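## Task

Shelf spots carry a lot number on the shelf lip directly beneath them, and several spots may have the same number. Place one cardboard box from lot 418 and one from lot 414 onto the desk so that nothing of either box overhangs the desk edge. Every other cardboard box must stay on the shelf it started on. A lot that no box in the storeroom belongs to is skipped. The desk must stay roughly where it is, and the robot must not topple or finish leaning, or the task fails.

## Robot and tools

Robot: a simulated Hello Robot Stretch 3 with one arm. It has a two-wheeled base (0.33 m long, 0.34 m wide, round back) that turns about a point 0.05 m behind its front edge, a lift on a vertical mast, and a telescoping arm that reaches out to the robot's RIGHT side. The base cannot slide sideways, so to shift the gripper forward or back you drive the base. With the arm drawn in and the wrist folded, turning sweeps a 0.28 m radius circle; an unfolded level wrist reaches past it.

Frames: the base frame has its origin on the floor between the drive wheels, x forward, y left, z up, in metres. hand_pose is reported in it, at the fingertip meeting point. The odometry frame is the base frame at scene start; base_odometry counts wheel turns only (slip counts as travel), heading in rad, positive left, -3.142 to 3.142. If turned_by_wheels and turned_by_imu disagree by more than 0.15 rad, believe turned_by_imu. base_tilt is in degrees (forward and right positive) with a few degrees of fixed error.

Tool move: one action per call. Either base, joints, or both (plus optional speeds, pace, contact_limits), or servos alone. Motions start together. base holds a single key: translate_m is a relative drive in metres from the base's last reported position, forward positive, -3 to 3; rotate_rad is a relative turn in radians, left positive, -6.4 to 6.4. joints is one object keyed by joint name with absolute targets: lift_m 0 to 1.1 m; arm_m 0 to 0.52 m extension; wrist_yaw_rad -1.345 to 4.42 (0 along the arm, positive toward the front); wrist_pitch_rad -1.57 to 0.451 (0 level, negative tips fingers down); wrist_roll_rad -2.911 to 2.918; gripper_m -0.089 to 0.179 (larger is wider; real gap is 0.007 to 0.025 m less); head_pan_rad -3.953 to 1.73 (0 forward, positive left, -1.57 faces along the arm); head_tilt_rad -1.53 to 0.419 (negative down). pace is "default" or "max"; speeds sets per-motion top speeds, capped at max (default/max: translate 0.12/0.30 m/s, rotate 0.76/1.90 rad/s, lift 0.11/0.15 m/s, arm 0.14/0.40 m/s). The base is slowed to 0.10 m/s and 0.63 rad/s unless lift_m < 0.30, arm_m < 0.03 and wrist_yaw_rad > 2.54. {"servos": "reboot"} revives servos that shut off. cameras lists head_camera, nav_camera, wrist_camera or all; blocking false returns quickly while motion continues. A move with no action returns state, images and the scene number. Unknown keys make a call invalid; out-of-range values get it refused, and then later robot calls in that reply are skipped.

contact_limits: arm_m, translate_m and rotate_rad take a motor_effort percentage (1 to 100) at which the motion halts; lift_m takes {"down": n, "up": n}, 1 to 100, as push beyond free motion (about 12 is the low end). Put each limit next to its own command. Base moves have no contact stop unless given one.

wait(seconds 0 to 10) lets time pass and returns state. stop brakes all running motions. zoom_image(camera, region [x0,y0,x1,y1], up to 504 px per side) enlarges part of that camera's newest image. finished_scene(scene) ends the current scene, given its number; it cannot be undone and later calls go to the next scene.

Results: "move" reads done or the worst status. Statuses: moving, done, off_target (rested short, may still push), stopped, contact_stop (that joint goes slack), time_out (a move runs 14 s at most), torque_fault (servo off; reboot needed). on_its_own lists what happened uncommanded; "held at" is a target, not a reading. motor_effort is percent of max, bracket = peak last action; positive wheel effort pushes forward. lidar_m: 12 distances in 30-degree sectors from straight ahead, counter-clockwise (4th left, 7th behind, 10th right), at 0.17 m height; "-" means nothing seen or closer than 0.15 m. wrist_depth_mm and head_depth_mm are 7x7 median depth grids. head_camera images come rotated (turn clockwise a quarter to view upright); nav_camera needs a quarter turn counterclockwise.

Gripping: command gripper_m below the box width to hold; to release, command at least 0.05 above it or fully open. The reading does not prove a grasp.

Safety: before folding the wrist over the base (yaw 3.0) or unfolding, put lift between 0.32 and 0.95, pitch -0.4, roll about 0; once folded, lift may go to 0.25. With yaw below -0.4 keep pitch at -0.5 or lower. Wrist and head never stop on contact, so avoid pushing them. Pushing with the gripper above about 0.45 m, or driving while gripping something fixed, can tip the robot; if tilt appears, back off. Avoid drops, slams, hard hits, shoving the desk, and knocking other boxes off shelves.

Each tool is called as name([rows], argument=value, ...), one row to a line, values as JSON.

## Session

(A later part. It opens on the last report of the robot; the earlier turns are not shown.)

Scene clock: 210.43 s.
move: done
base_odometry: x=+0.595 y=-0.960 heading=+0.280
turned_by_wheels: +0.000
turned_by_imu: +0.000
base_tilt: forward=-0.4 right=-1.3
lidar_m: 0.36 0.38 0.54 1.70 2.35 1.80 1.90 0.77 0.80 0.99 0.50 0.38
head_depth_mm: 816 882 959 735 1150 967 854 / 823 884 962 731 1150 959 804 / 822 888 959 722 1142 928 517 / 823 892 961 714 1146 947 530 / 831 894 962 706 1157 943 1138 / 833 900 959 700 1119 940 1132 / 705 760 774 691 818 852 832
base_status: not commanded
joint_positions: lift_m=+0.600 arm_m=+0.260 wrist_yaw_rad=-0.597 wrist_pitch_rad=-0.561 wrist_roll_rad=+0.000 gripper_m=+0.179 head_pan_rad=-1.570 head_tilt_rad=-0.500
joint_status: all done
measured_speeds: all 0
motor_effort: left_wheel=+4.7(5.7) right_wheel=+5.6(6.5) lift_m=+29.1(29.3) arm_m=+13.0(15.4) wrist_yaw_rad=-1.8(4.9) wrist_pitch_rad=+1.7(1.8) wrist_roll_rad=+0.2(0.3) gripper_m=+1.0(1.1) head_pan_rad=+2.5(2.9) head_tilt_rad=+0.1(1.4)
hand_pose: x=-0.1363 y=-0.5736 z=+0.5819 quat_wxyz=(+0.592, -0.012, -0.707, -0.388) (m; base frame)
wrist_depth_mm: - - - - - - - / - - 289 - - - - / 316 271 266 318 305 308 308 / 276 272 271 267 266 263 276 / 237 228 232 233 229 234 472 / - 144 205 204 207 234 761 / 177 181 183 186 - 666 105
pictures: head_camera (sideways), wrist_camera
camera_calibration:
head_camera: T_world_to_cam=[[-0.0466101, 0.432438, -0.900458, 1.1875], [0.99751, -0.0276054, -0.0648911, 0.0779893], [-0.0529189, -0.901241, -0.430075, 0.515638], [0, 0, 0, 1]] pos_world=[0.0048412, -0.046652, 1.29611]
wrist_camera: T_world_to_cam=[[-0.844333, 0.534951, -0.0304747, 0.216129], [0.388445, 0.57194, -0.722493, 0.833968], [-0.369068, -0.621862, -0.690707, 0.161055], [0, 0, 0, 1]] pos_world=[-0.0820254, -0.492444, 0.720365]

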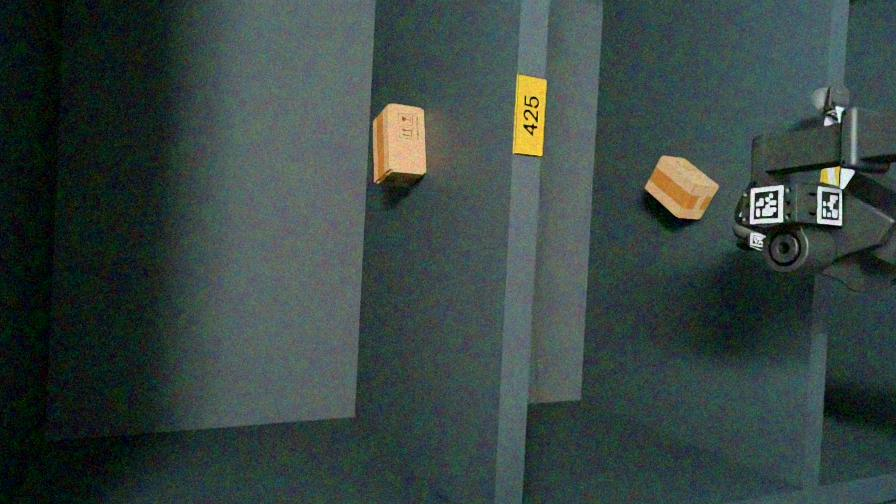

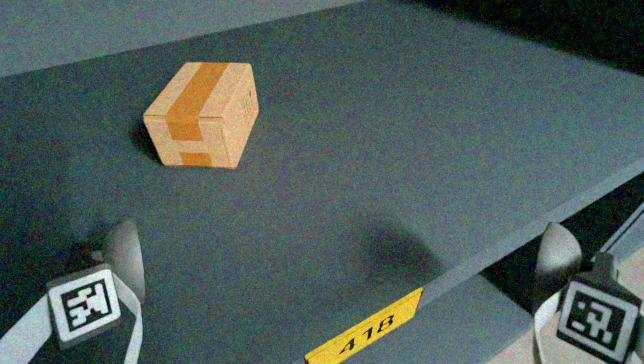

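move(base={"translate_m": 0.027}, joints={"lift_m": 0.585})

move(joints={"arm_m": 0.46}, cameras=["wrist_camera"])

Scene clock: 228.47 s.
move: done
base_odometry: x=+0.621 y=-0.953 heading=+0.280
turned_by_wheels: +0.000
turned_by_imu: +0.000
base_tilt: forward=-0.3 right=-1.2
lidar_m: 0.34 0.35 0.50 1.57 2.36 1.82 1.92 0.79 0.84 0.90 0.46 0.35
head_depth_mm: 818 884 959 736 1153 966 852 / 820 888 956 731 1155 955 801 / 824 886 955 723 1139 927 523 / 828 892 958 715 1151 953 537 / 828 893 967 705 1156 945 1136 / 823 889 944 696 1073 937 1031 / 665 685 705 653 742 773 833
base_status: done
joint_positions: lift_m=+0.585 arm_m=+0.260 wrist_yaw_rad=-0.597 wrist_pitch_rad=-0.561 wrist_roll_rad=+0.000 gripper_m=+0.179 head_pan_rad=-1.570 head_tilt_rad=-0.500
joint_status: all done
measured_speeds: all 0
motor_effort: left_wheel=+3.7(9.2) right_wheel=+6.5(9.9) lift_m=+23.2(28.1) arm_m=+12.5(12.6) wrist_yaw_rad=-1.5(4.5) wrist_pitch_rad=+1.8(1.8) wrist_roll_rad=+0.2(0.3) gripper_m=+0.6(1.2) head_pan_rad=+2.5(2.7) head_tilt_rad=+1.5(1.7)
hand_pose: x=-0.1363 y=-0.5736 z=+0.5669 quat_wxyz=(+0.592, -0.012, -0.707, -0.388) (m; base frame)
wrist_depth_mm: - - - - - - - / - - 255 - - - 320 / 300 297 272 293 289 286 283 / 254 250 249 245 243 242 255 / 217 215 214 213 212 221 - / 123 144 189 187 195 - 745 / 163 166 169 175 - 654 105
pictures: none

Scene clock: 231.17 s.
move: done
base_odometry: x=+0.621 y=-0.953 heading=+0.280
turned_by_wheels: +0.000
turned_by_imu: +0.000
base_tilt: forward=-0.3 right=-1.1
lidar_m: 0.34 0.35 0.50 1.58 2.36 1.82 1.93 0.79 0.84 0.90 0.46 0.35
head_depth_mm: 816 882 958 739 1151 966 854 / 822 889 955 731 1147 962 823 / 823 893 952 721 1145 694 796 / 828 890 962 714 1148 725 1137 / 829 895 964 707 1152 945 1129 / 824 889 944 699 1078 939 1029 / 665 684 704 652 743 774 839
base_status: not commanded
joint_positions: lift_m=+0.585 arm_m=+0.460 wrist_yaw_rad=-0.597 wrist_pitch_rad=-0.561 wrist_roll_rad=+0.000 gripper_m=+0.179 head_pan_rad=-1.570 head_tilt_rad=-0.500
joint_status: all done
measured_speeds: all 0
motor_effort: left_wheel=+3.6(4.1) right_wheel=+6.6(7.3) lift_m=+23.9(24.7) arm_m=+12.8(15.2) wrist_yaw_rad=-3.3(4.4) wrist_pitch_rad=+1.7(1.8) wrist_roll_rad=-0.1(0.3) gripper_m=+0.6(1.3) head_pan_rad=+1.8(2.8) head_tilt_rad=+1.3(2.1)
hand_pose: x=-0.1363 y=-0.7736 z=+0.5669 quat_wxyz=(+0.592, -0.012, -0.707, -0.388) (m; base frame)
wrist_depth_mm: 251 274 309 - - - - / 269 298 331 329 - 319 319 / 286 297 292 290 287 283 283 / 250 249 248 231 172 242 239 / 217 209 214 201 149 215 208 / 123 144 188 139 131 181 182 / 163 165 168 152 131 162 105
pictures: wrist_camera
camera_calibration:
wrist_camera: T_world_to_cam=[[-0.844333, 0.534951, -0.0304747, 0.322662], [0.388445, 0.57194, -0.722493, 0.937519], [-0.369068, -0.621862, -0.690707, 0.0263223], [0, 0, 0, 1]] pos_world=[-0.0820254, -0.692444, 0.705365]

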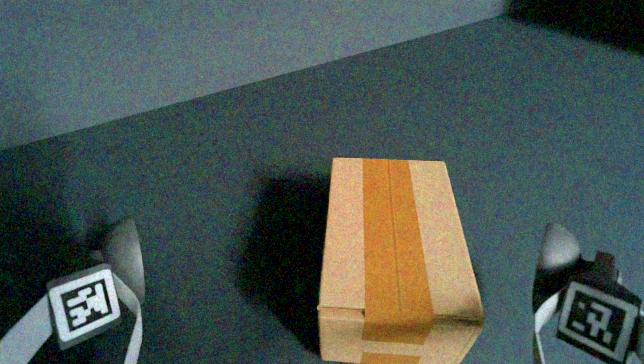

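move(joints={"gripper_m": 0.02})

move(joints={"lift_m": 0.67}, cameras=["wrist_camera"])

Scene clock: 238.27 s.
move: done
base_odometry: x=+0.621 y=-0.953 heading=+0.280
turned_by_wheels: +0.000
turned_by_imu: +0.000
base_tilt: forward=-0.3 right=-1.3
lidar_m: 0.34 0.36 0.50 1.57 2.36 1.82 1.93 0.79 0.84 0.90 0.46 0.35
head_depth_mm: 820 881 959 740 1148 965 851 / 821 885 949 730 1149 959 822 / 822 885 956 721 1144 692 797 / 828 892 958 714 1148 727 1139 / 830 896 963 708 1153 944 1137 / 822 888 945 699 1081 937 1027 / 665 687 704 654 743 774 838
base_status: not commanded
joint_positions: lift_m=+0.585 arm_m=+0.460 wrist_yaw_rad=-0.600 wrist_pitch_rad=-0.561 wrist_roll_rad=+0.000 gripper_m=+0.021 head_pan_rad=-1.570 head_tilt_rad=-0.500
joint_status: all done
measured_speeds: all 0
motor_effort: left_wheel=+3.6(4.0) right_wheel=+6.6(7.3) lift_m=+26.6(26.6) arm_m=+3.9(8.1) wrist_yaw_rad=-1.6(3.4) wrist_pitch_rad=+1.6(1.8) wrist_roll_rad=+0.0(0.3) gripper_m=-16.8(90.8) head_pan_rad=+2.3(2.5) head_tilt_rad=+2.0(3.0)
hand_pose: x=-0.1367 y=-0.7733 z=+0.5669 quat_wxyz=(+0.591, -0.013, -0.707, -0.388) (m; base frame)
wrist_depth_mm: 251 274 308 - - - - / 270 298 331 328 - 320 318 / 286 296 294 291 289 283 282 / 251 249 247 173 184 240 240 / 216 216 203 154 153 210 207 / 191 189 129 135 128 184 183 / 170 109 165 158 160 161 164
pictures: none

Scene clock: 239.87 s.
move: done
base_odometry: x=+0.621 y=-0.953 heading=+0.280
turned_by_wheels: +0.000
turned_by_imu: +0.000
base_tilt: forward=-0.3 right=-1.2
lidar_m: 0.34 0.35 0.50 1.57 2.35 1.82 1.93 0.79 0.84 0.90 0.46 0.35
head_depth_mm: 816 882 958 738 1153 966 855 / 823 882 953 731 1145 931 430 / 822 892 957 720 672 675 820 / 822 892 959 715 686 891 1132 / 828 894 967 705 1152 943 1134 / 820 891 941 697 1075 938 1030 / 665 686 707 652 743 772 841
base_status: not commanded
joint_positions: lift_m=+0.670 arm_m=+0.460 wrist_yaw_rad=-0.600 wrist_pitch_rad=-0.569 wrist_roll_rad=+0.000 gripper_m=+0.021 head_pan_rad=-1.570 head_tilt_rad=-0.500
joint_status: all done
measured_speeds: all 0
motor_effort: left_wheel=+3.3(4.1) right_wheel=+7.4(7.4) lift_m=+31.1(34.7) arm_m=+1.4(4.4) wrist_yaw_rad=-1.4(2.3) wrist_pitch_rad=+3.0(3.2) wrist_roll_rad=-0.1(0.3) gripper_m=-16.7(17.4) head_pan_rad=+2.0(2.5) head_tilt_rad=+2.4(2.9)
hand_pose: x=-0.1360 y=-0.7723 z=+0.6503 quat_wxyz=(+0.590, -0.010, -0.707, -0.391) (m; base frame)
wrist_depth_mm: 252 275 309 - - 515 - / 271 297 325 - - - - / 294 320 - 423 - - - / 314 351 - 174 173 - - / 321 320 155 154 153 309 308 / 282 283 129 136 128 273 272 / 254 100 240 157 238 235 244
pictures: wrist_camera
camera_calibration:
wrist_camera: T_world_to_cam=[[-0.843023, 0.537001, -0.0307041, 0.326692], [0.392823, 0.575678, -0.717137, 0.99695], [-0.367427, -0.616624, -0.696256, 0.0927661], [0, 0, 0, 1]] pos_world=[-0.0821308, -0.692154, 0.789569]

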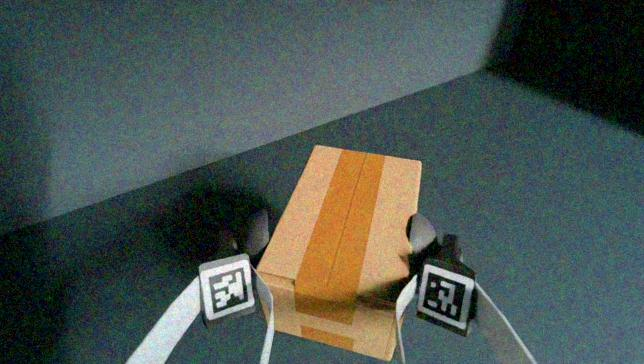

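move(joints={"arm_m": 0.0, "head_pan_rad": -3.14, "head_tilt_rad": -0.3}, cameras=["nav_camera","head_camera"])

Scene clock: 252.63 s.
move: done
base_odometry: x=+0.621 y=-0.953 heading=+0.280
turned_by_wheels: +0.000
turned_by_imu: +0.000
base_tilt: forward=-0.3 right=-1.2
lidar_m: 0.34 0.36 0.50 1.58 2.36 1.82 1.93 0.79 0.84 0.90 0.46 0.35
head_depth_mm: 1673 1740 1825 1932 2023 2052 1560 / 1675 1759 1828 1905 2038 2047 1558 / 1678 1749 1836 1925 2024 2024 1551 / 1672 1772 1827 1937 2040 2010 1534 / 1694 1765 1847 1944 2054 2017 1534 / 1713 1781 1876 1971 2067 1954 1529 / 1700 1762 1836 1534 1597 1696 1516
base_status: not commanded
joint_positions: lift_m=+0.670 arm_m=+0.001 wrist_yaw_rad=-0.600 wrist_pitch_rad=-0.569 wrist_roll_rad=+0.000 gripper_m=+0.021 head_pan_rad=-3.140 head_tilt_rad=-0.300
joint_status: all done
measured_speeds: all 0
motor_effort: left_wheel=+4.0(4.2) right_wheel=+6.0(7.6) lift_m=+24.2(27.9) arm_m=-12.3(15.1) wrist_yaw_rad=-2.6(2.7) wrist_pitch_rad=+3.1(3.3) wrist_roll_rad=+0.2(0.5) gripper_m=-16.5(17.4) head_pan_rad=+3.2(4.8) head_tilt_rad=-3.6(7.3)
hand_pose: x=-0.1360 y=-0.3129 z=+0.6503 quat_wxyz=(+0.590, -0.010, -0.707, -0.391) (m; base frame)
wrist_depth_mm: - - - - - - - / - - - - - 605 - / - - - - - - - / - - - 174 178 - - / - - 151 154 154 932 949 / - - 129 136 128 861 851 / - 100 158 157 730 735 753
pictures: head_camera (sideways), nav_camera (sideways)
camera_calibration:
head_camera: T_world_to_cam=[[0.244507, 0.0466191, -0.968526, 1.27454], [-0.0394802, -0.997537, -0.0579824, 0.0753568], [-0.968843, 0.0524147, -0.242064, 0.276557], [0, 0, 0, 1]] pos_world=[-0.0407201, 0.00125739, 1.30574]
nav_camera: T_world_to_cam=[[-0.269872, -0.0174089, 0.962739, -1.20842], [-0.0156725, 0.999784, 0.0136855, 0.0324724], [-0.962769, -0.0113952, -0.270087, 0.310663], [0, 0, 0, 1]] pos_world=[-0.026513, -0.0499624, 1.24685]

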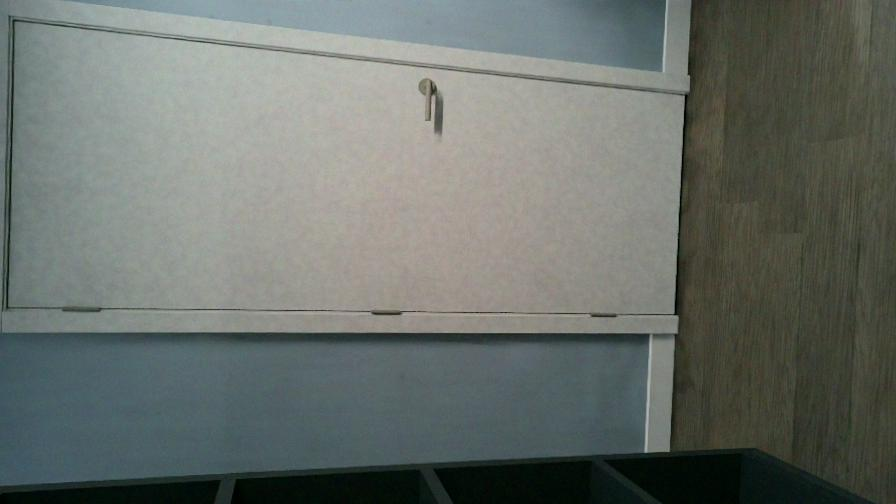

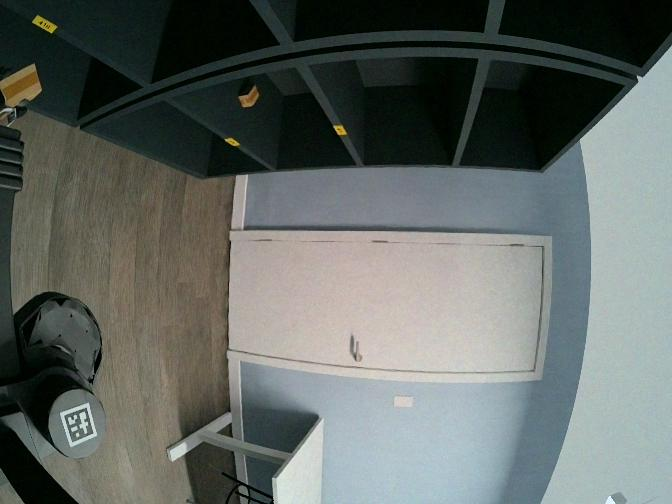

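move(base={"rotate_rad": -1.13}, joints={"lift_m": 0.85, "wrist_yaw_rad": 0.0})

move(base={"translate_m": -1.05})

move(base={"rotate_rad": -0.44}, joints={"head_pan_rad": -1.57, "head_tilt_rad": -0.5}, cameras=["nav_camera","head_camera"])

Scene clock: 287.20 s.
move: done
base_odometry: x=+0.621 y=-0.953 heading=-0.850
turned_by_wheels: -1.130
turned_by_imu: -1.112
base_tilt: forward=-0.2 right=-1.0
lidar_m: 0.50 0.35 0.34 0.35 0.47 1.19 2.73 1.82 1.93 0.81 0.79 1.01
head_depth_mm: 3043 3312 3414 3492 3017 2038 1567 / 3063 3422 3554 3783 2952 2034 1606 / 3067 3616 3693 - 2895 2023 1600 / 3083 3751 3922 - 2898 2020 1531 / 2901 3194 3285 3212 2818 2003 1532 / 2562 2695 2790 2313 2681 1998 1531 / 2308 2348 2451 2251 2373 1980 1520
base_status: done
joint_positions: lift_m=+0.850 arm_m=+0.001 wrist_yaw_rad=-0.003 wrist_pitch_rad=-0.570 wrist_roll_rad=+0.000 gripper_m=+0.021 head_pan_rad=-3.140 head_tilt_rad=-0.300
joint_status: all done
measured_speeds: all 0
motor_effort: left_wheel=+8.9(11.5) right_wheel=-9.6(14.3) lift_m=+29.9(35.0) arm_m=-12.7(13.6) wrist_yaw_rad=+2.2(5.5) wrist_pitch_rad=+3.1(3.3) wrist_roll_rad=-0.1(0.3) gripper_m=-16.9(17.2) head_pan_rad=+2.9(3.9) head_tilt_rad=-2.4(4.0)
hand_pose: x=-0.0222 y=-0.3483 z=+0.8302 quat_wxyz=(+0.679, +0.198, -0.679, -0.200) (m; base frame)
wrist_depth_mm: 719 - - - - - - / 800 - - - - - - / - - 688 - - - - / - - 778 173 185 - - / - - 151 154 154 - - / - - 129 135 128 - - / - 100 905 154 895 932 918
pictures: none

Scene clock: 298.83 s.
move: done
base_odometry: x=-0.072 y=-0.164 heading=-0.850
turned_by_wheels: +0.000
turned_by_imu: +0.000
base_tilt: forward=-0.2 right=-1.3
lidar_m: 1.21 0.87 0.83 0.86 1.15 2.80 1.68 0.99 1.01 1.46 1.78 1.47
head_depth_mm: 2381 2475 2549 2672 2713 2059 1569 / 2492 2591 2720 2781 2832 2038 1603 / 2621 2740 2829 2976 2882 2014 1592 / 2658 2805 2937 3103 2562 1999 1542 / 2257 2376 2474 2573 1493 1865 1537 / 1948 2013 2121 2123 1291 1873 1529 / 1728 1775 1820 1856 1285 1308 1470
base_status: done
joint_positions: lift_m=+0.850 arm_m=+0.001 wrist_yaw_rad=-0.003 wrist_pitch_rad=-0.570 wrist_roll_rad=+0.000 gripper_m=+0.021 head_pan_rad=-3.140 head_tilt_rad=-0.300
joint_status: not commanded
measured_speeds: all 0
motor_effort: left_wheel=-5.8(10.3) right_wheel=-5.7(14.8) lift_m=+24.7(30.1) arm_m=-12.0(13.1) wrist_yaw_rad=+2.0(3.7) wrist_pitch_rad=+3.1(3.4) wrist_roll_rad=+0.0(0.3) gripper_m=-16.9(17.5) head_pan_rad=+2.2(3.8) head_tilt_rad=-0.3(3.5)
hand_pose: x=-0.0222 y=-0.3483 z=+0.8302 quat_wxyz=(+0.679, +0.198, -0.679, -0.200) (m; base frame)
wrist_depth_mm: - - - - - - - / - - - - - - - / - - - - - - - / - - - 174 185 - - / - - 156 154 153 - - / - - 129 135 128 - - / 975 109 899 154 912 891 927
pictures: none

Scene clock: 301.07 s.
move: done
base_odometry: x=-0.072 y=-0.164 heading=-1.289
turned_by_wheels: -0.440
turned_by_imu: -0.433
base_tilt: forward=-0.4 right=-1.4
lidar_m: 1.47 1.12 0.85 0.83 0.88 1.26 2.80 1.26 0.99 1.01 1.51 1.78
head_depth_mm: 1181 1284 1396 1377 952 1483 1328 / 1187 1282 1395 1347 943 1568 1313 / 1195 1294 1406 1339 936 1464 484 / 1204 1302 1419 1533 1700 1583 304 / 1209 1303 1424 1570 1741 1578 1259 / 1198 1308 1407 1554 1738 1569 1292 / 1213 1306 1433 1562 1750 1577 1290
base_status: done
joint_positions: lift_m=+0.850 arm_m=+0.001 wrist_yaw_rad=-0.003 wrist_pitch_rad=-0.570 wrist_roll_rad=+0.000 gripper_m=+0.021 head_pan_rad=-1.562 head_tilt_rad=-0.504
joint_status: all done
measured_speeds: translate_m=+0.000 rotate_rad=+0.000 lift_m=+0.000 arm_m=+0.000 wrist_yaw_rad=+0.000 wrist_pitch_rad=+0.000 wrist_roll_rad=+0.000 head_pan_rad=-0.024 head_tilt_rad=+0.000
motor_effort: left_wheel=+7.6(12.0) right_wheel=-10.5(14.0) lift_m=+24.7(25.5) arm_m=-12.6(13.2) wrist_yaw_rad=+1.6(3.1) wrist_pitch_rad=+3.1(3.2) wrist_roll_rad=+0.0(0.4) gripper_m=-16.8(17.3) head_pan_rad=-2.9(5.3) head_tilt_rad=-0.6(6.7)
hand_pose: x=-0.0221 y=-0.3483 z=+0.8302 quat_wxyz=(+0.679, +0.198, -0.678, -0.200) (m; base frame)
wrist_depth_mm: - - - - - - - / - - - - - - - / - - - - - - - / - - - 174 184 - - / - - 156 154 154 - - / - - 129 135 128 - - / 965 109 911 154 908 923 924
pictures: head_camera (sideways), nav_camera (sideways)
camera_calibration:
head_camera: T_world_to_cam=[[-0.050225, 0.435064, -0.898998, 1.18557], [0.997698, -0.0192009, -0.0650313, 0.0781403], [-0.0455544, -0.900195, -0.433098, 0.519516], [0, 0, 0, 1]] pos_world=[0.00525115, -0.046635, 1.29591]
nav_camera: T_world_to_cam=[[0.0211999, -0.459039, 0.888163, -1.1128], [-0.99961, -0.0258777, 0.0104855, 0.0426393], [0.0181704, -0.888039, -0.459408, 0.551008], [0, 0, 0, 1]] pos_world=[0.0562019, -0.020397, 1.24104]

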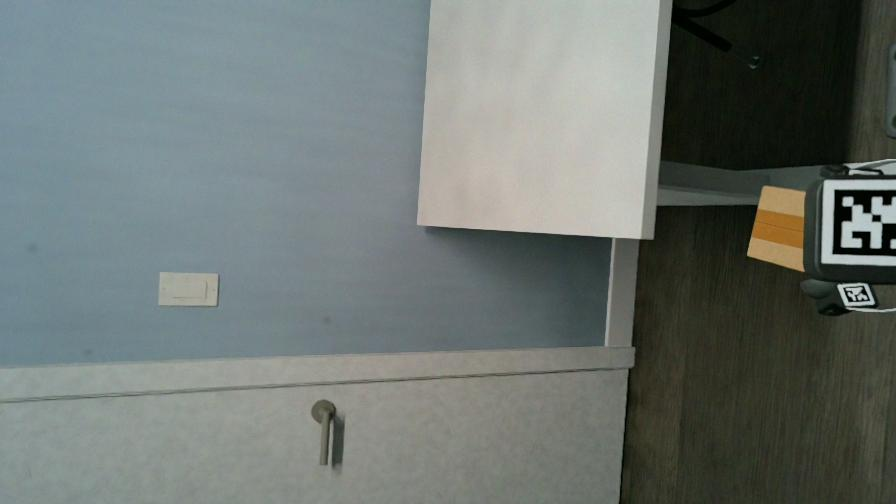

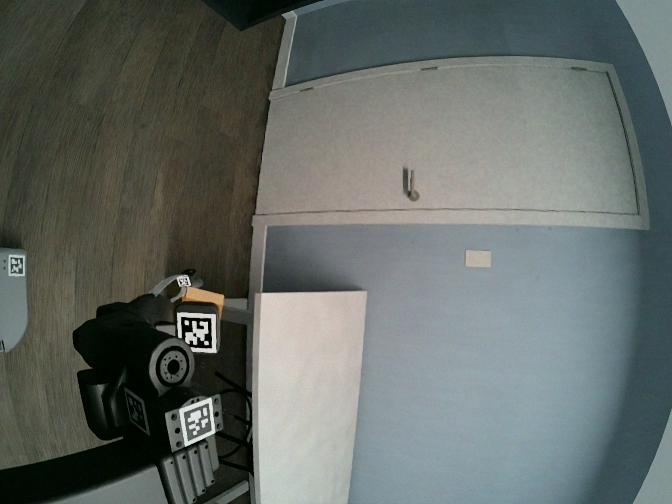

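move(base={"translate_m": -0.28})

move(joints={"arm_m": 0.48}, cameras=["head_camera"])

move(joints={"lift_m": 0.74}, speeds={"lift_m": 0.03}, contact_limits={"lift_m": {"down": 15}}, cameras=["head_camera","wrist_camera"])

Scene clock: 332.33 s.
move: done
base_odometry: x=-0.150 y=+0.105 heading=-1.289
turned_by_wheels: +0.000
turned_by_imu: +0.000
base_tilt: forward=-0.4 right=-1.2
lidar_m: 1.75 1.14 0.87 0.85 0.89 1.28 2.52 1.46 0.84 1.00 1.52 2.01
head_depth_mm: 1175 1273 1378 1383 958 1493 1288 / 1183 1276 1386 1366 948 1511 1282 / 1185 1285 1392 1348 941 1460 499 / 1188 1285 1395 1330 932 1545 303 / 1196 1292 1413 1318 925 1410 1267 / 1199 1293 1411 1552 920 1531 1290 / 1209 1314 1424 1544 1712 1561 1290
base_status: done
joint_positions: lift_m=+0.850 arm_m=+0.001 wrist_yaw_rad=-0.003 wrist_pitch_rad=-0.570 wrist_roll_rad=+0.000 gripper_m=+0.021 head_pan_rad=-1.570 head_tilt_rad=-0.500
joint_status: not commanded
measured_speeds: all 0
motor_effort: left_wheel=-5.9(9.7) right_wheel=-5.7(15.0) lift_m=+25.4(26.2) arm_m=-12.6(13.2) wrist_yaw_rad=+2.2(3.1) wrist_pitch_rad=+3.2(3.3) wrist_roll_rad=-0.2(0.3) gripper_m=-16.7(17.3) head_pan_rad=-2.7(4.1) head_tilt_rad=+4.9(5.2)
hand_pose: x=-0.0221 y=-0.3483 z=+0.8302 quat_wxyz=(+0.679, +0.198, -0.678, -0.200) (m; base frame)
wrist_depth_mm: - - - - - - - / - - - - - - - / - - - - - - - / - - - 173 185 - - / - - 156 154 153 - - / - - 129 135 128 - - / 950 109 898 154 905 931 928
pictures: none

Scene clock: 337.03 s.
move: done
base_odometry: x=-0.150 y=+0.105 heading=-1.289
turned_by_wheels: +0.000
turned_by_imu: +0.000
base_tilt: forward=-0.3 right=-1.1
lidar_m: 1.75 1.14 0.87 0.85 0.90 1.29 2.52 1.45 0.84 1.00 1.51 2.01
head_depth_mm: 1170 1263 1378 1373 953 303 - / 1183 1278 1384 1363 385 368 1296 / 1185 1277 1391 607 937 1466 1320 / 1190 1280 1407 724 899 1545 1295 / 1191 1292 1412 1317 925 1417 1263 / 1210 1303 1421 1519 918 1537 1295 / 1209 1305 1421 1562 1720 1573 1290
base_status: not commanded
joint_positions: lift_m=+0.850 arm_m=+0.480 wrist_yaw_rad=-0.003 wrist_pitch_rad=-0.570 wrist_roll_rad=+0.000 gripper_m=+0.021 head_pan_rad=-1.570 head_tilt_rad=-0.500
joint_status: all done
measured_speeds: all 0
motor_effort: left_wheel=-5.9(6.4) right_wheel=-5.8(6.5) lift_m=+26.2(26.5) arm_m=+13.1(15.5) wrist_yaw_rad=+1.6(3.5) wrist_pitch_rad=+3.3(3.4) wrist_roll_rad=-0.3(0.4) gripper_m=-16.9(17.4) head_pan_rad=-2.5(3.7) head_tilt_rad=+3.3(4.7)
hand_pose: x=-0.0221 y=-0.8277 z=+0.8301 quat_wxyz=(+0.679, +0.198, -0.678, -0.200) (m; base frame)
wrist_depth_mm: 718 - - - - - - / - - - - - - - / - 873 - - - - - / - - - 173 173 - - / - - 151 154 147 - - / - - 129 135 128 - - / - 100 - 150 - 107 -
pictures: head_camera (sideways)
camera_calibration:
head_camera: T_world_to_cam=[[-0.0465384, 0.432123, -0.900613, 1.18768], [0.997503, -0.0278389, -0.0649025, 0.0779936], [-0.053118, -0.901385, -0.429748, 0.515207], [0, 0, 0, 1]] pos_world=[0.00484085, -0.0466536, 1.29612]

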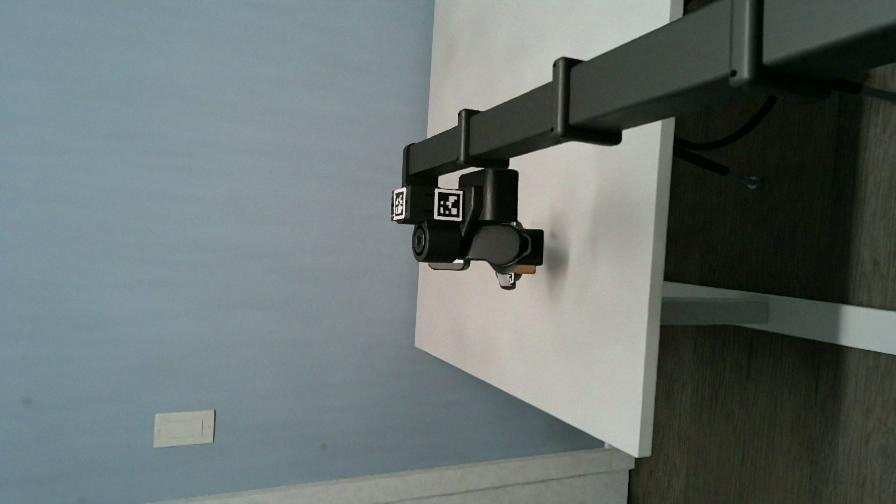

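Scene clock: 341.13 s.
move: done
base_odometry: x=-0.150 y=+0.105 heading=-1.289
turned_by_wheels: +0.000
turned_by_imu: +0.000
base_tilt: forward=-0.4 right=-1.3
lidar_m: 1.75 1.14 0.87 0.85 0.89 1.28 2.52 1.46 0.84 1.00 1.51 2.02
head_depth_mm: 1168 1271 1376 1378 959 1486 1258 / 1183 1271 1381 1360 951 432 358 / 1186 1282 1387 1349 653 1472 1317 / 1188 1285 1404 1338 682 1546 1307 / 1202 1295 1408 1320 931 1414 1270 / 1206 1303 1417 1530 920 1533 1295 / 1206 1310 1428 1553 1701 1573 1290
base_status: not commanded
joint_positions: lift_m=+0.740 arm_m=+0.480 wrist_yaw_rad=-0.003 wrist_pitch_rad=-0.486 wrist_roll_rad=+0.000 gripper_m=+0.021 head_pan_rad=-1.570 head_tilt_rad=-0.500
joint_status: all done
measured_speeds: all 0
on_its_own: wrist_pitch_rad is at rest, and its effort (-12.3) is outside its rest range (-8 to +12)
motor_effort: left_wheel=-4.8(6.4) right_wheel=-4.9(6.4) lift_m=+14.1(27.1) arm_m=+7.5(13.3) wrist_yaw_rad=+2.1(3.1) wrist_pitch_rad=-12.3(15.7) wrist_roll_rad=-0.4(0.5) gripper_m=-16.0(17.2) head_pan_rad=-2.5(3.4) head_tilt_rad=+2.1(4.2)
contact_limits: lift_m down 15 (down: maximum 72; up: maximum 65)
hand_pose: x=-0.0221 y=-0.8403 z=+0.7378 quat_wxyz=(+0.686, +0.169, -0.686, -0.171) (m; base frame)
wrist_depth_mm: 707 - - - - - - / 752 - - - - - - / - - - 182 - - - / - - - 156 161 - - / - - 133 131 139 - - / - - 129 133 125 - - / - 100 - - 129 106 -
pictures: head_camera (sideways), wrist_camera
camera_calibration:
head_camera: T_world_to_cam=[[-0.0465384, 0.432123, -0.900613, 1.18768], [0.997503, -0.0278389, -0.0649025, 0.0779936], [-0.053118, -0.901385, -0.429748, 0.515207], [0, 0, 0, 1]] pos_world=[0.00484085, -0.0466536, 1.29612]
wrist_camera: T_world_to_cam=[[-0.999086, -0.0320396, -0.0283073, -0.0214484], [0.00154269, 0.634661, -0.772789, 1.13611], [0.0427254, -0.772127, -0.634031, -0.013958], [0, 0, 0, 1]] pos_world=[-0.0225851, -0.732508, 0.868516]

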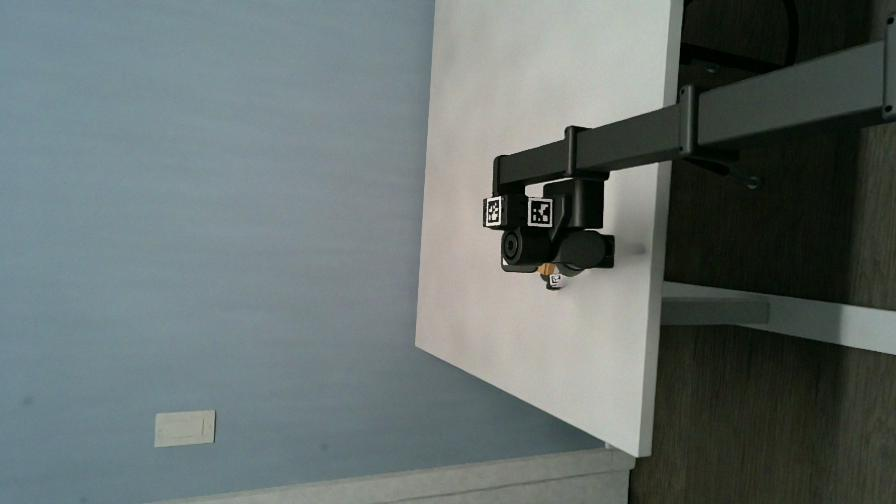

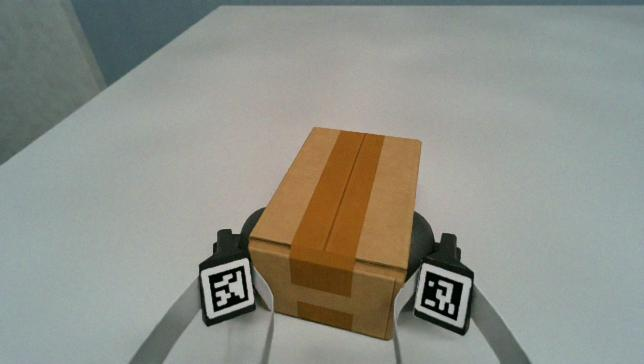

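move(joints={"lift_m": 0.753})

move(joints={"gripper_m": 0.179})

move(joints={"lift_m": 0.88})

move(joints={"arm_m": 0.0, "head_pan_rad": -1.57}, cameras=["head_camera"])

Scene clock: 351.53 s.
move: done
base_odometry: x=-0.150 y=+0.105 heading=-1.289
turned_by_wheels: +0.000
turned_by_imu: +0.000
base_tilt: forward=-0.4 right=-1.3
lidar_m: 1.75 1.14 0.87 0.85 0.90 1.28 2.52 1.46 0.84 0.99 1.52 2.01
head_depth_mm: 1174 1262 1376 1375 960 1480 1127 / 1175 1278 1389 1362 948 413 354 / 1187 1279 1390 1344 645 1456 1307 / 1189 1286 1397 1336 746 1545 1305 / 1201 1294 1403 1318 928 1414 1267 / 1200 1299 1416 1537 921 1531 1293 / 1207 1307 1420 1538 1710 1570 1294
base_status: not commanded
joint_positions: lift_m=+0.753 arm_m=+0.480 wrist_yaw_rad=-0.003 wrist_pitch_rad=-0.532 wrist_roll_rad=+0.000 gripper_m=+0.021 head_pan_rad=-1.570 head_tilt_rad=-0.500
joint_status: all done
measured_speeds: all 0
motor_effort: left_wheel=-4.9(5.2) right_wheel=-5.6(5.9) lift_m=+29.5(30.4) arm_m=+1.1(3.0) wrist_yaw_rad=+1.1(3.0) wrist_pitch_rad=-3.8(12.3) wrist_roll_rad=-0.1(0.5) gripper_m=-15.2(16.3) head_pan_rad=-2.1(2.7) head_tilt_rad=+1.9(2.6)
hand_pose: x=-0.0221 y=-0.8336 z=+0.7410 quat_wxyz=(+0.682, +0.185, -0.682, -0.187) (m; base frame)
wrist_depth_mm: 722 - - - - - - / - - - - - - - / - - - 179 177 - - / - - - 155 159 - - / - - 134 132 139 - - / - - 129 136 125 - - / - 99 - - - 104 -
pictures: none

Scene clock: 353.67 s.
move: done
base_odometry: x=-0.150 y=+0.105 heading=-1.289
turned_by_wheels: +0.000
turned_by_imu: +0.000
base_tilt: forward=-0.3 right=-1.3
lidar_m: 1.75 1.14 0.87 0.85 0.90 1.28 2.52 1.46 0.84 0.99 1.51 2.01
head_depth_mm: 1172 1260 1383 1376 954 1489 1127 / 1178 1276 1377 1364 944 412 354 / 1187 1279 1385 1345 644 1458 1316 / 1194 1290 1396 1321 749 1549 1302 / 1193 1292 1407 1317 920 1417 1266 / 1201 1289 1420 1544 917 1529 1293 / 1212 1307 1415 1549 1705 1568 1287
base_status: not commanded
joint_positions: lift_m=+0.753 arm_m=+0.480 wrist_yaw_rad=+0.002 wrist_pitch_rad=-0.560 wrist_roll_rad=+0.000 gripper_m=+0.179 head_pan_rad=-1.570 head_tilt_rad=-0.500
joint_status: all done
measured_speeds: all 0
motor_effort: left_wheel=-4.6(5.2) right_wheel=-5.3(5.9) lift_m=+24.9(30.0) arm_m=-0.8(1.8) wrist_yaw_rad=-3.1(3.1) wrist_pitch_rad=+1.5(3.8) wrist_roll_rad=-0.4(0.5) gripper_m=+0.6(84.6) head_pan_rad=-1.7(2.4) head_tilt_rad=+1.3(2.6)
hand_pose: x=-0.0211 y=-0.8292 z=+0.7352 quat_wxyz=(+0.680, +0.196, -0.679, -0.195) (m; base frame)
wrist_depth_mm: 719 - - - - - - / - - - - - - - / - - - 172 171 - - / - - - 145 146 - - / - 142 133 129 129 - - / - 126 - 143 131 - - / - - - - - - 105
pictures: none

Scene clock: 355.67 s.
move: done
base_odometry: x=-0.150 y=+0.105 heading=-1.289
turned_by_wheels: +0.000
turned_by_imu: +0.000
base_tilt: forward=-0.4 right=-1.2
lidar_m: 1.75 1.14 0.87 0.85 0.90 1.29 2.52 1.46 0.84 1.00 1.52 2.01
head_depth_mm: 1171 1265 1377 1373 364 - - / 1172 1274 1379 498 362 1469 1276 / 1184 1276 1373 594 942 1473 1313 / 1189 1290 1392 619 919 1547 1310 / 1196 1290 1408 1324 928 1411 1264 / 1200 1298 1421 1540 921 1526 1296 / 1215 1308 1412 1542 1706 1569 1287
base_status: not commanded
joint_positions: lift_m=+0.880 arm_m=+0.480 wrist_yaw_rad=+0.002 wrist_pitch_rad=-0.561 wrist_roll_rad=+0.000 gripper_m=+0.179 head_pan_rad=-1.570 head_tilt_rad=-0.500
joint_status: all done
measured_speeds: all 0
motor_effort: left_wheel=-4.5(5.2) right_wheel=-4.7(6.2) lift_m=+31.0(33.7) arm_m=-4.0(4.2) wrist_yaw_rad=-1.1(3.6) wrist_pitch_rad=+1.6(1.7) wrist_roll_rad=-0.3(0.4) gripper_m=+0.9(1.2) head_pan_rad=-1.7(2.1) head_tilt_rad=+1.0(2.6)
hand_pose: x=-0.0211 y=-0.8291 z=+0.8620 quat_wxyz=(+0.680, +0.197, -0.679, -0.195) (m; base frame)
wrist_depth_mm: - - - - - - - / - - - - - - - / - 910 - - - - - / - - - - - - - / - 143 - - - - - / 122 126 - 250 - - - / - - - 225 - - 105
pictures: none

Scene clock: 360.37 s.
move: done
base_odometry: x=-0.150 y=+0.105 heading=-1.289
turned_by_wheels: +0.000
turned_by_imu: +0.000
base_tilt: forward=-0.3 right=-1.2
lidar_m: 1.75 1.14 0.87 0.85 0.90 1.28 2.52 1.46 0.84 1.00 1.51 2.01
head_depth_mm: 1175 1265 1378 1375 954 1484 1348 / 1178 1271 1386 1352 947 1515 1282 / 1185 1282 1388 1350 941 1465 293 / 1194 1280 1398 1325 919 1554 287 / 1197 1288 1399 1315 925 1413 1264 / 1196 1295 1417 1543 919 1535 1221 / 1205 1314 1426 1553 1695 1562 1292
base_status: not commanded
joint_positions: lift_m=+0.880 arm_m=+0.001 wrist_yaw_rad=+0.002 wrist_pitch_rad=-0.561 wrist_roll_rad=+0.000 gripper_m=+0.179 head_pan_rad=-1.570 head_tilt_rad=-0.500
joint_status: all done
measured_speeds: all 0
motor_effort: left_wheel=-4.9(5.3) right_wheel=-5.8(6.1) lift_m=+26.1(31.4) arm_m=-12.5(15.5) wrist_yaw_rad=-2.1(4.7) wrist_pitch_rad=+1.6(1.7) wrist_roll_rad=-0.1(0.6) gripper_m=+0.5(1.3) head_pan_rad=-1.5(2.1) head_tilt_rad=+0.7(2.1)
hand_pose: x=-0.0211 y=-0.3497 z=+0.8619 quat_wxyz=(+0.680, +0.197, -0.679, -0.195) (m; base frame)
wrist_depth_mm: - - - - - - - / - - - - - - - / - - - - - - - / - - - - - - - / - - - - - - - / 123 - - - - - - / 956 963 988 965 964 941 105
pictures: head_camera (sideways)
camera_calibration:
head_camera: T_world_to_cam=[[-0.0465384, 0.432123, -0.900613, 1.18768], [0.997503, -0.0278389, -0.0649025, 0.0779936], [-0.053118, -0.901385, -0.429748, 0.515207], [0, 0, 0, 1]] pos_world=[0.00484085, -0.0466536, 1.29612]

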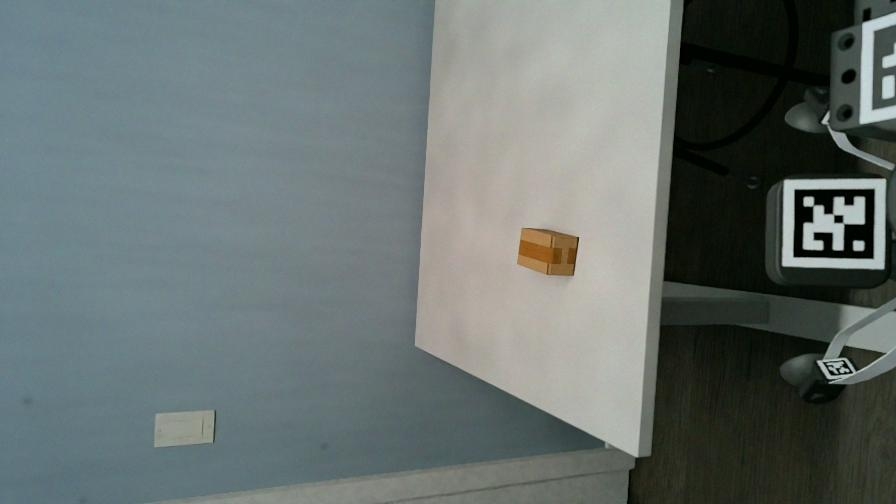

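move(joints={"wrist_yaw_rad": 3.0, "wrist_pitch_rad": -0.4, "head_pan_rad": 1.7, "head_tilt_rad": -0.3, "gripper_m": 0.05}, cameras=["nav_camera"])

move(base={"rotate_rad": 3.1}, joints={"lift_m": 0.28, "head_pan_rad": 0.0}, cameras=["nav_camera"])

Scene clock: 375.40 s.
move: done
base_odometry: x=-0.150 y=+0.105 heading=-1.289
turned_by_wheels: +0.000
turned_by_imu: +0.000
base_tilt: forward=-0.3 right=-1.2
lidar_m: 1.75 1.14 0.87 0.85 0.90 1.29 2.52 1.46 0.84 1.00 1.52 2.01
head_depth_mm: 693 721 754 790 826 873 914 / 707 737 771 807 850 894 945 / 718 751 785 827 865 914 965 / 737 766 801 840 886 933 987 / 750 781 819 860 910 960 1014 / 765 795 836 879 931 980 1043 / 777 809 855 887 - - -
base_status: not commanded
joint_positions: lift_m=+0.880 arm_m=+0.001 wrist_yaw_rad=+2.997 wrist_pitch_rad=-0.421 wrist_roll_rad=+0.000 gripper_m=+0.050 head_pan_rad=+1.708 head_tilt_rad=-0.298
joint_status: all done
measured_speeds: translate_m=+0.000 rotate_rad=+0.000 lift_m=+0.000 arm_m=+0.000 wrist_yaw_rad=+0.000 wrist_pitch_rad=+0.000 wrist_roll_rad=+0.000 head_pan_rad=-0.024 head_tilt_rad=+0.000
motor_effort: left_wheel=-5.1(5.2) right_wheel=-4.6(6.1) lift_m=+29.0(29.3) arm_m=-7.4(10.2) wrist_yaw_rad=+2.2(5.8) wrist_pitch_rad=+3.3(5.5) wrist_roll_rad=-0.3(0.5) gripper_m=+0.3(83.8) head_pan_rad=-3.0(5.3) head_tilt_rad=+2.4(8.6)
hand_pose: x=+0.0111 y=+0.0762 z=+0.8921 quat_wxyz=(+0.198, +0.700, +0.097, +0.679) (m; base frame)
wrist_depth_mm: - 137 - - 873 - - / - 148 - - 907 - - / - 162 174 - - - - / - 186 - - - - - / - - 199 - - - - / - - 127 - 125 - - / - - 283 - - - -
pictures: nav_camera (sideways)
camera_calibration:
nav_camera: T_world_to_cam=[[-0.0536629, 0.263524, 0.963159, -1.21026], [0.988406, 0.151213, 0.013697, 0.0263448], [-0.142033, 0.952727, -0.268584, 0.303635], [0, 0, 0, 1]] pos_world=[-0.047859, 0.025667, 1.24686]

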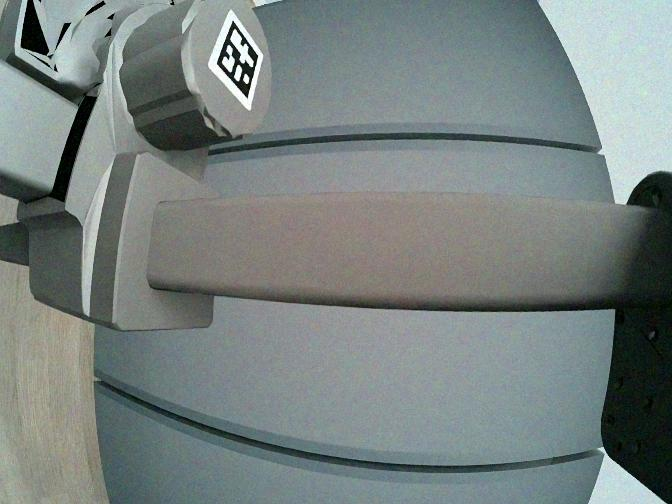

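Scene clock: 381.70 s.
move: done
base_odometry: x=-0.150 y=+0.105 heading=+1.810
turned_by_wheels: +3.100
turned_by_imu: +3.049
base_tilt: forward=-0.2 right=-1.1
lidar_m: 2.52 1.45 0.84 1.00 1.48 2.00 1.75 1.22 0.88 0.85 0.88 1.19
head_depth_mm: 2200 2320 2421 2564 2648 2037 1564 / 2187 2302 2423 2531 2636 2028 1549 / 2201 2290 2410 2515 2627 2012 1546 / 2181 2271 2403 2516 2634 1989 1539 / 2184 2299 2392 2534 2583 1966 1536 / 2167 2273 2381 2491 2592 1997 1528 / 2163 2289 2407 2487 2598 1956 1522
base_status: done
joint_positions: lift_m=+0.280 arm_m=+0.001 wrist_yaw_rad=+2.997 wrist_pitch_rad=-0.420 wrist_roll_rad=+0.000 gripper_m=+0.050 head_pan_rad=+0.000 head_tilt_rad=-0.300
joint_status: all done
measured_speeds: all 0
motor_effort: left_wheel=-9.0(12.9) right_wheel=+9.3(12.0) lift_m=+23.3(27.1) arm_m=-12.7(13.7) wrist_yaw_rad=+2.1(4.2) wrist_pitch_rad=+3.1(3.4) wrist_roll_rad=-0.1(0.5) gripper_m=+0.2(1.1) head_pan_rad=+3.1(5.4) head_tilt_rad=-3.4(4.2)
hand_pose: x=+0.0111 y=+0.0763 z=+0.2923 quat_wxyz=(+0.197, +0.700, +0.097, +0.679) (m; base frame)
wrist_depth_mm: - 137 - - - - - / - 147 - - - - - / 938 162 802 904 890 866 855 / 728 187 652 696 702 696 687 / 598 569 199 587 571 572 565 / 509 504 127 307 125 488 490 / 279 99 262 267 425 435 429
pictures: nav_camera (sideways)
camera_calibration:
nav_camera: T_world_to_cam=[[0.270173, 0.0170567, 0.962661, -1.21163], [0.0143322, -0.999804, 0.0136925, 0.0322163], [0.962705, 0.0100977, -0.270365, 0.299239], [0, 0, 0, 1]] pos_world=[0.0388093, 0.0498547, 1.24685]

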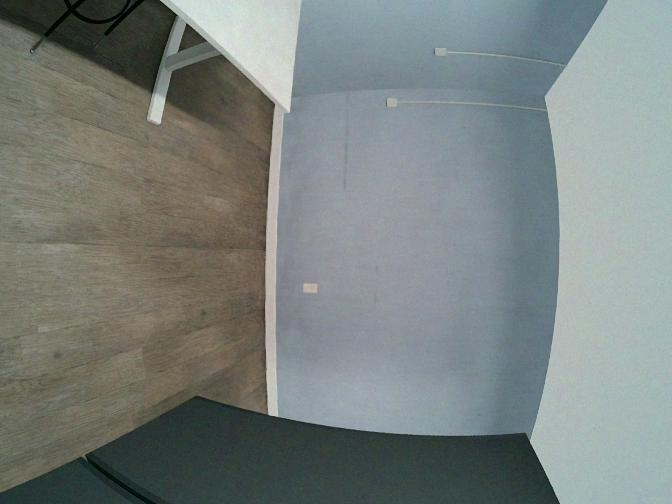

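move(base={"translate_m": 1.95}, pace="max")

move(base={"rotate_rad": -1.58}, cameras=["nav_camera"])

Scene clock: 397.70 s.
move: done
base_odometry: x=-0.612 y=+1.999 heading=+1.810
turned_by_wheels: +0.000
turned_by_imu: +0.002
base_tilt: forward=-0.5 right=-1.3
lidar_m: 0.59 0.61 0.83 1.45 1.29 1.80 3.36 1.19 0.93 2.29 0.84 0.61
head_depth_mm: 486 509 535 563 595 628 666 / 485 508 533 561 593 626 665 / 483 506 531 559 590 624 662 / 482 504 530 558 589 622 661 / 482 504 528 556 584 620 659 / 479 502 528 554 584 619 657 / 478 500 525 552 585 615 651
base_status: done
joint_positions: lift_m=+0.280 arm_m=+0.001 wrist_yaw_rad=+2.997 wrist_pitch_rad=-0.420 wrist_roll_rad=+0.000 gripper_m=+0.050 head_pan_rad=+0.000 head_tilt_rad=-0.301
joint_status: not commanded
measured_speeds: all 0
motor_effort: left_wheel=-1.2(9.1) right_wheel=+6.6(17.7) lift_m=+29.7(31.4) arm_m=-8.9(12.0) wrist_yaw_rad=+1.9(3.4) wrist_pitch_rad=+3.1(3.3) wrist_roll_rad=+0.0(0.6) gripper_m=+0.3(1.1) head_pan_rad=+3.0(3.8) head_tilt_rad=+3.4(3.8)
hand_pose: x=+0.0110 y=+0.0763 z=+0.2923 quat_wxyz=(+0.197, +0.700, +0.097, +0.679) (m; base frame)
wrist_depth_mm: - 138 - - - - 611 / - 147 - - - - 619 / 927 162 860 887 891 844 624 / 725 186 655 711 698 694 664 / 598 573 200 586 580 576 569 / 510 506 127 308 125 492 486 / 280 99 263 268 425 429 425
pictures: none

Scene clock: 401.07 s.
move: done
base_odometry: x=-0.612 y=+1.999 heading=+0.231
turned_by_wheels: -1.580
turned_by_imu: -1.554
base_tilt: forward=-0.3 right=-1.3
lidar_m: 2.29 0.84 0.61 0.59 0.61 0.83 1.46 1.30 1.90 3.29 1.18 0.93
head_depth_mm: 1974 2059 1146 1131 1117 1100 1084 / 1988 2082 2192 2297 2376 1927 1448 / 1985 2077 2184 2294 2432 2014 1548 / 1980 2087 2185 2299 2421 1993 1535 / 1964 2048 2158 2286 2409 1988 1538 / 1968 2072 2146 2263 2384 1966 1521 / 1755 1777 1812 1837 1872 1813 1525
base_status: done
joint_positions: lift_m=+0.280 arm_m=+0.001 wrist_yaw_rad=+2.997 wrist_pitch_rad=-0.420 wrist_roll_rad=+0.000 gripper_m=+0.050 head_pan_rad=+0.000 head_tilt_rad=-0.301
joint_status: not commanded
measured_speeds: all 0
motor_effort: left_wheel=+7.7(12.1) right_wheel=-10.6(13.5) lift_m=+28.1(30.5) arm_m=-12.2(13.4) wrist_yaw_rad=+2.0(3.2) wrist_pitch_rad=+3.2(3.3) wrist_roll_rad=-0.1(0.4) gripper_m=+0.7(0.9) head_pan_rad=+3.5(3.6) head_tilt_rad=+5.4(6.2)
hand_pose: x=+0.0110 y=+0.0763 z=+0.2923 quat_wxyz=(+0.197, +0.700, +0.097, +0.679) (m; base frame)
wrist_depth_mm: 529 137 572 590 608 618 623 / 591 148 615 625 631 - - / 626 161 170 - - - - / 694 183 192 681 697 685 681 / 598 574 199 582 582 571 578 / 514 512 127 307 125 492 490 / 280 99 263 268 423 434 427
pictures: nav_camera (sideways)
camera_calibration:
nav_camera: T_world_to_cam=[[0.270872, 0.0170813, 0.962464, -1.21128], [0.0144449, -0.999802, 0.0136787, 0.0322325], [0.962507, 0.0101975, -0.271065, 0.300184], [0, 0, 0, 1]] pos_world=[0.0387081, 0.0498553, 1.24674]

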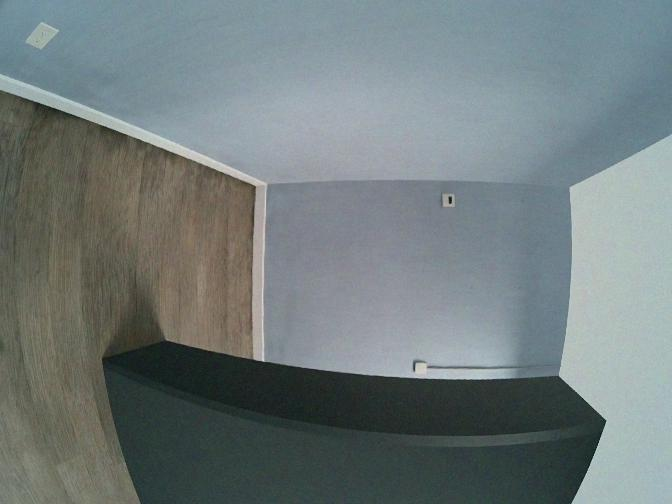

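move(base={"translate_m": 1.65}, joints={"head_pan_rad": -1.9}, pace="max", cameras=["nav_camera","head_camera"])

Scene clock: 414.73 s.
move: done
base_odometry: x=+0.994 y=+2.376 heading=+0.230
turned_by_wheels: +0.000
turned_by_imu: +0.001
base_tilt: forward=-0.3 right=-1.2
lidar_m: 0.65 0.68 0.62 0.60 0.62 0.84 2.32 0.60 0.55 1.37 0.93 0.68
head_depth_mm: 1146 537 1169 517 532 559 593 / 1276 774 1383 1306 732 1159 896 / 1224 1249 1359 1328 901 1202 953 / 1180 1219 1298 1317 1440 1257 1410 / 1471 1690 2110 1798 1731 1745 1541 / 2903 2802 2972 3158 2679 1973 1531 / 3190 3604 3768 3894 2796 1972 1521
base_status: done
joint_positions: lift_m=+0.280 arm_m=+0.001 wrist_yaw_rad=+2.997 wrist_pitch_rad=-0.419 wrist_roll_rad=+0.000 gripper_m=+0.050 head_pan_rad=-1.900 head_tilt_rad=-0.299
joint_status: all done
measured_speeds: all 0
motor_effort: left_wheel=-0.4(12.9) right_wheel=+4.9(13.9) lift_m=+26.7(28.9) arm_m=-11.7(13.1) wrist_yaw_rad=+1.4(3.2) wrist_pitch_rad=+3.1(3.3) wrist_roll_rad=+0.0(0.6) gripper_m=+0.3(0.9) head_pan_rad=+2.7(4.5) head_tilt_rad=+2.6(6.0)
hand_pose: x=+0.0110 y=+0.0763 z=+0.2923 quat_wxyz=(+0.197, +0.700, +0.097, +0.679) (m; base frame)
wrist_depth_mm: 539 137 576 589 607 618 631 / 592 148 614 625 - - 710 / 630 161 170 - - - 740 / 686 182 191 689 694 689 690 / 604 574 199 585 578 583 579 / 513 504 127 307 125 496 492 / 279 99 262 268 420 427 430
pictures: head_camera (sideways), nav_camera (sideways)
camera_calibration:
head_camera: T_world_to_cam=[[0.0351139, 0.246143, -0.968597, 1.27589], [0.930781, -0.360949, -0.0579828, 0.0694096], [-0.363887, -0.899516, -0.24178, 0.272529], [0, 0, 0, 1]] pos_world=[-0.010237, -0.0438554, 1.30574]
nav_camera: T_world_to_cam=[[-0.0709677, -0.260628, 0.962827, -1.20974], [-0.950834, 0.309399, 0.0136677, 0.0381543], [-0.30146, -0.914519, -0.269772, 0.306192], [0, 0, 0, 1]] pos_world=[0.0427305, -0.0470792, 1.24685]

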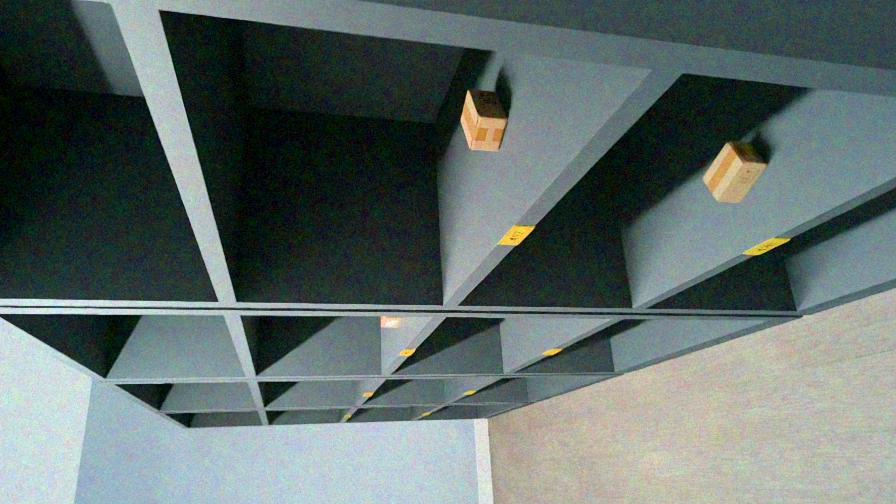

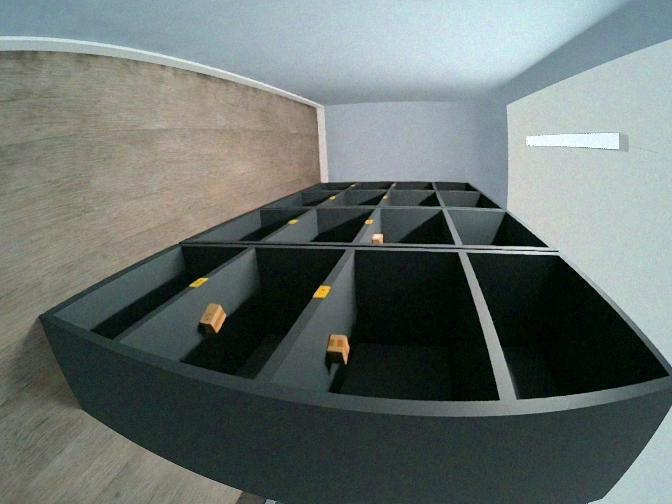

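zoom_image(camera="head_camera", region=[480, 200, 800, 280])

zoom_image(camera="head_camera", region=[330, 305, 570, 425])

Scaled by 1.575 from the camera's 896x504 image, which has a finer 1280x720 frame.

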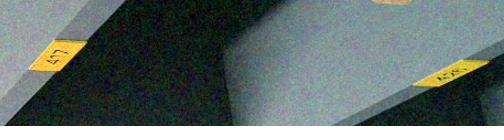

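Scaled by 2.100 from the camera's 896x504 image, which has a finer 1280x720 frame.

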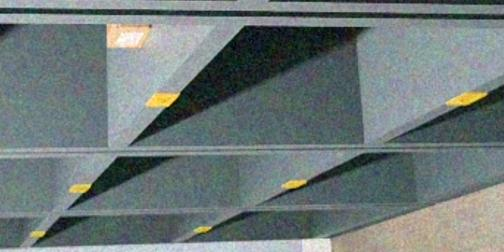

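move(base={"rotate_rad": -1.6}, joints={"head_pan_rad": -0.9}, cameras=["head_camera","nav_camera"])

Scene clock: 428.63 s.
move: done
base_odometry: x=+0.994 y=+2.376 heading=-1.369
turned_by_wheels: -1.600
turned_by_imu: -1.575
base_tilt: forward=-0.4 right=-1.2
lidar_m: 1.34 0.95 0.68 0.66 0.68 0.62 0.60 0.62 0.84 2.19 0.61 0.55
head_depth_mm: 2729 2817 2916 2941 2794 2058 1570 / 2838 2999 3127 3188 2961 2022 1548 / 667 706 758 814 879 955 1413 / 574 606 641 682 725 777 834 / 505 530 555 587 619 658 700 / 451 469 493 516 545 578 614 / 482 620 1245 1013 696 1126 903
base_status: done
joint_positions: lift_m=+0.280 arm_m=+0.001 wrist_yaw_rad=+2.997 wrist_pitch_rad=-0.419 wrist_roll_rad=+0.000 gripper_m=+0.050 head_pan_rad=-0.899 head_tilt_rad=-0.299
joint_status: all done
measured_speeds: all 0
motor_effort: left_wheel=+8.0(12.1) right_wheel=-8.7(14.1) lift_m=+25.9(26.9) arm_m=-13.1(13.5) wrist_yaw_rad=+1.8(3.2) wrist_pitch_rad=+3.1(3.3) wrist_roll_rad=-0.3(0.4) gripper_m=+0.2(0.9) head_pan_rad=-3.3(5.5) head_tilt_rad=-0.8(1.7)
hand_pose: x=+0.0110 y=+0.0763 z=+0.2923 quat_wxyz=(+0.197, +0.700, +0.097, +0.679) (m; base frame)
wrist_depth_mm: - 137 - - - - - / - 148 - - - - - / - 162 170 - 808 789 813 / 706 184 222 713 706 691 682 / 599 569 198 584 577 579 572 / 512 503 127 309 125 491 488 / 279 99 262 268 423 429 428
pictures: head_camera (sideways), nav_camera (sideways)
camera_calibration:
head_camera: T_world_to_cam=[[-0.188255, 0.162415, -0.968598, 1.27727], [0.806212, 0.588781, -0.0579673, 0.0702004], [0.560877, -0.791807, -0.241781, 0.266822], [0, 0, 0, 1]] pos_world=[0.0342025, -0.0375088, 1.30574]
nav_camera: T_world_to_cam=[[0.181112, -0.200416, 0.962825, -1.21127], [-0.773662, -0.633451, 0.0136737, 0.0370645], [0.607162, -0.747377, -0.26978, 0.300669], [0, 0, 0, 1]] pos_world=[0.0654966, 0.00543281, 1.24685]

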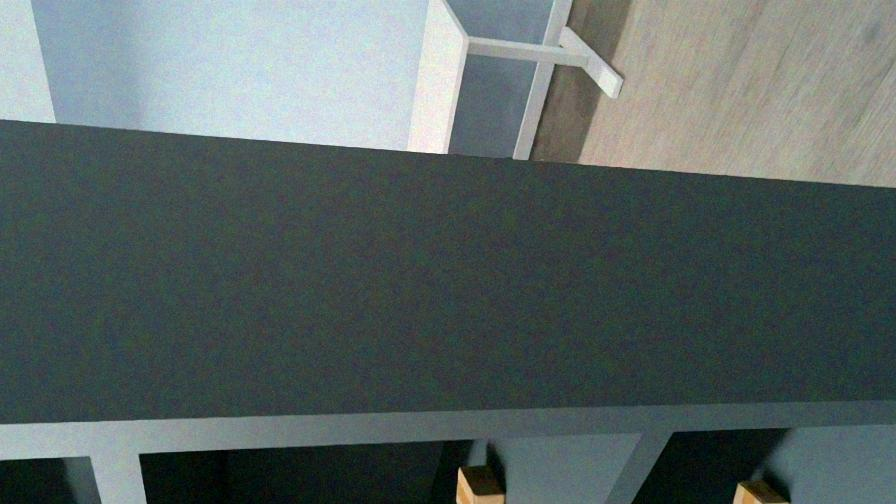

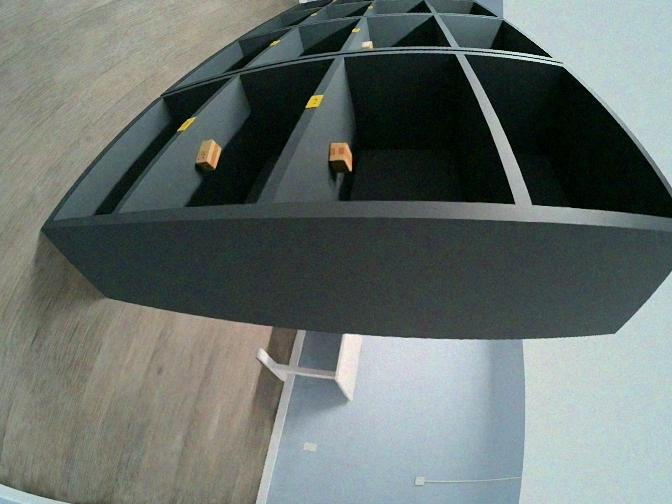

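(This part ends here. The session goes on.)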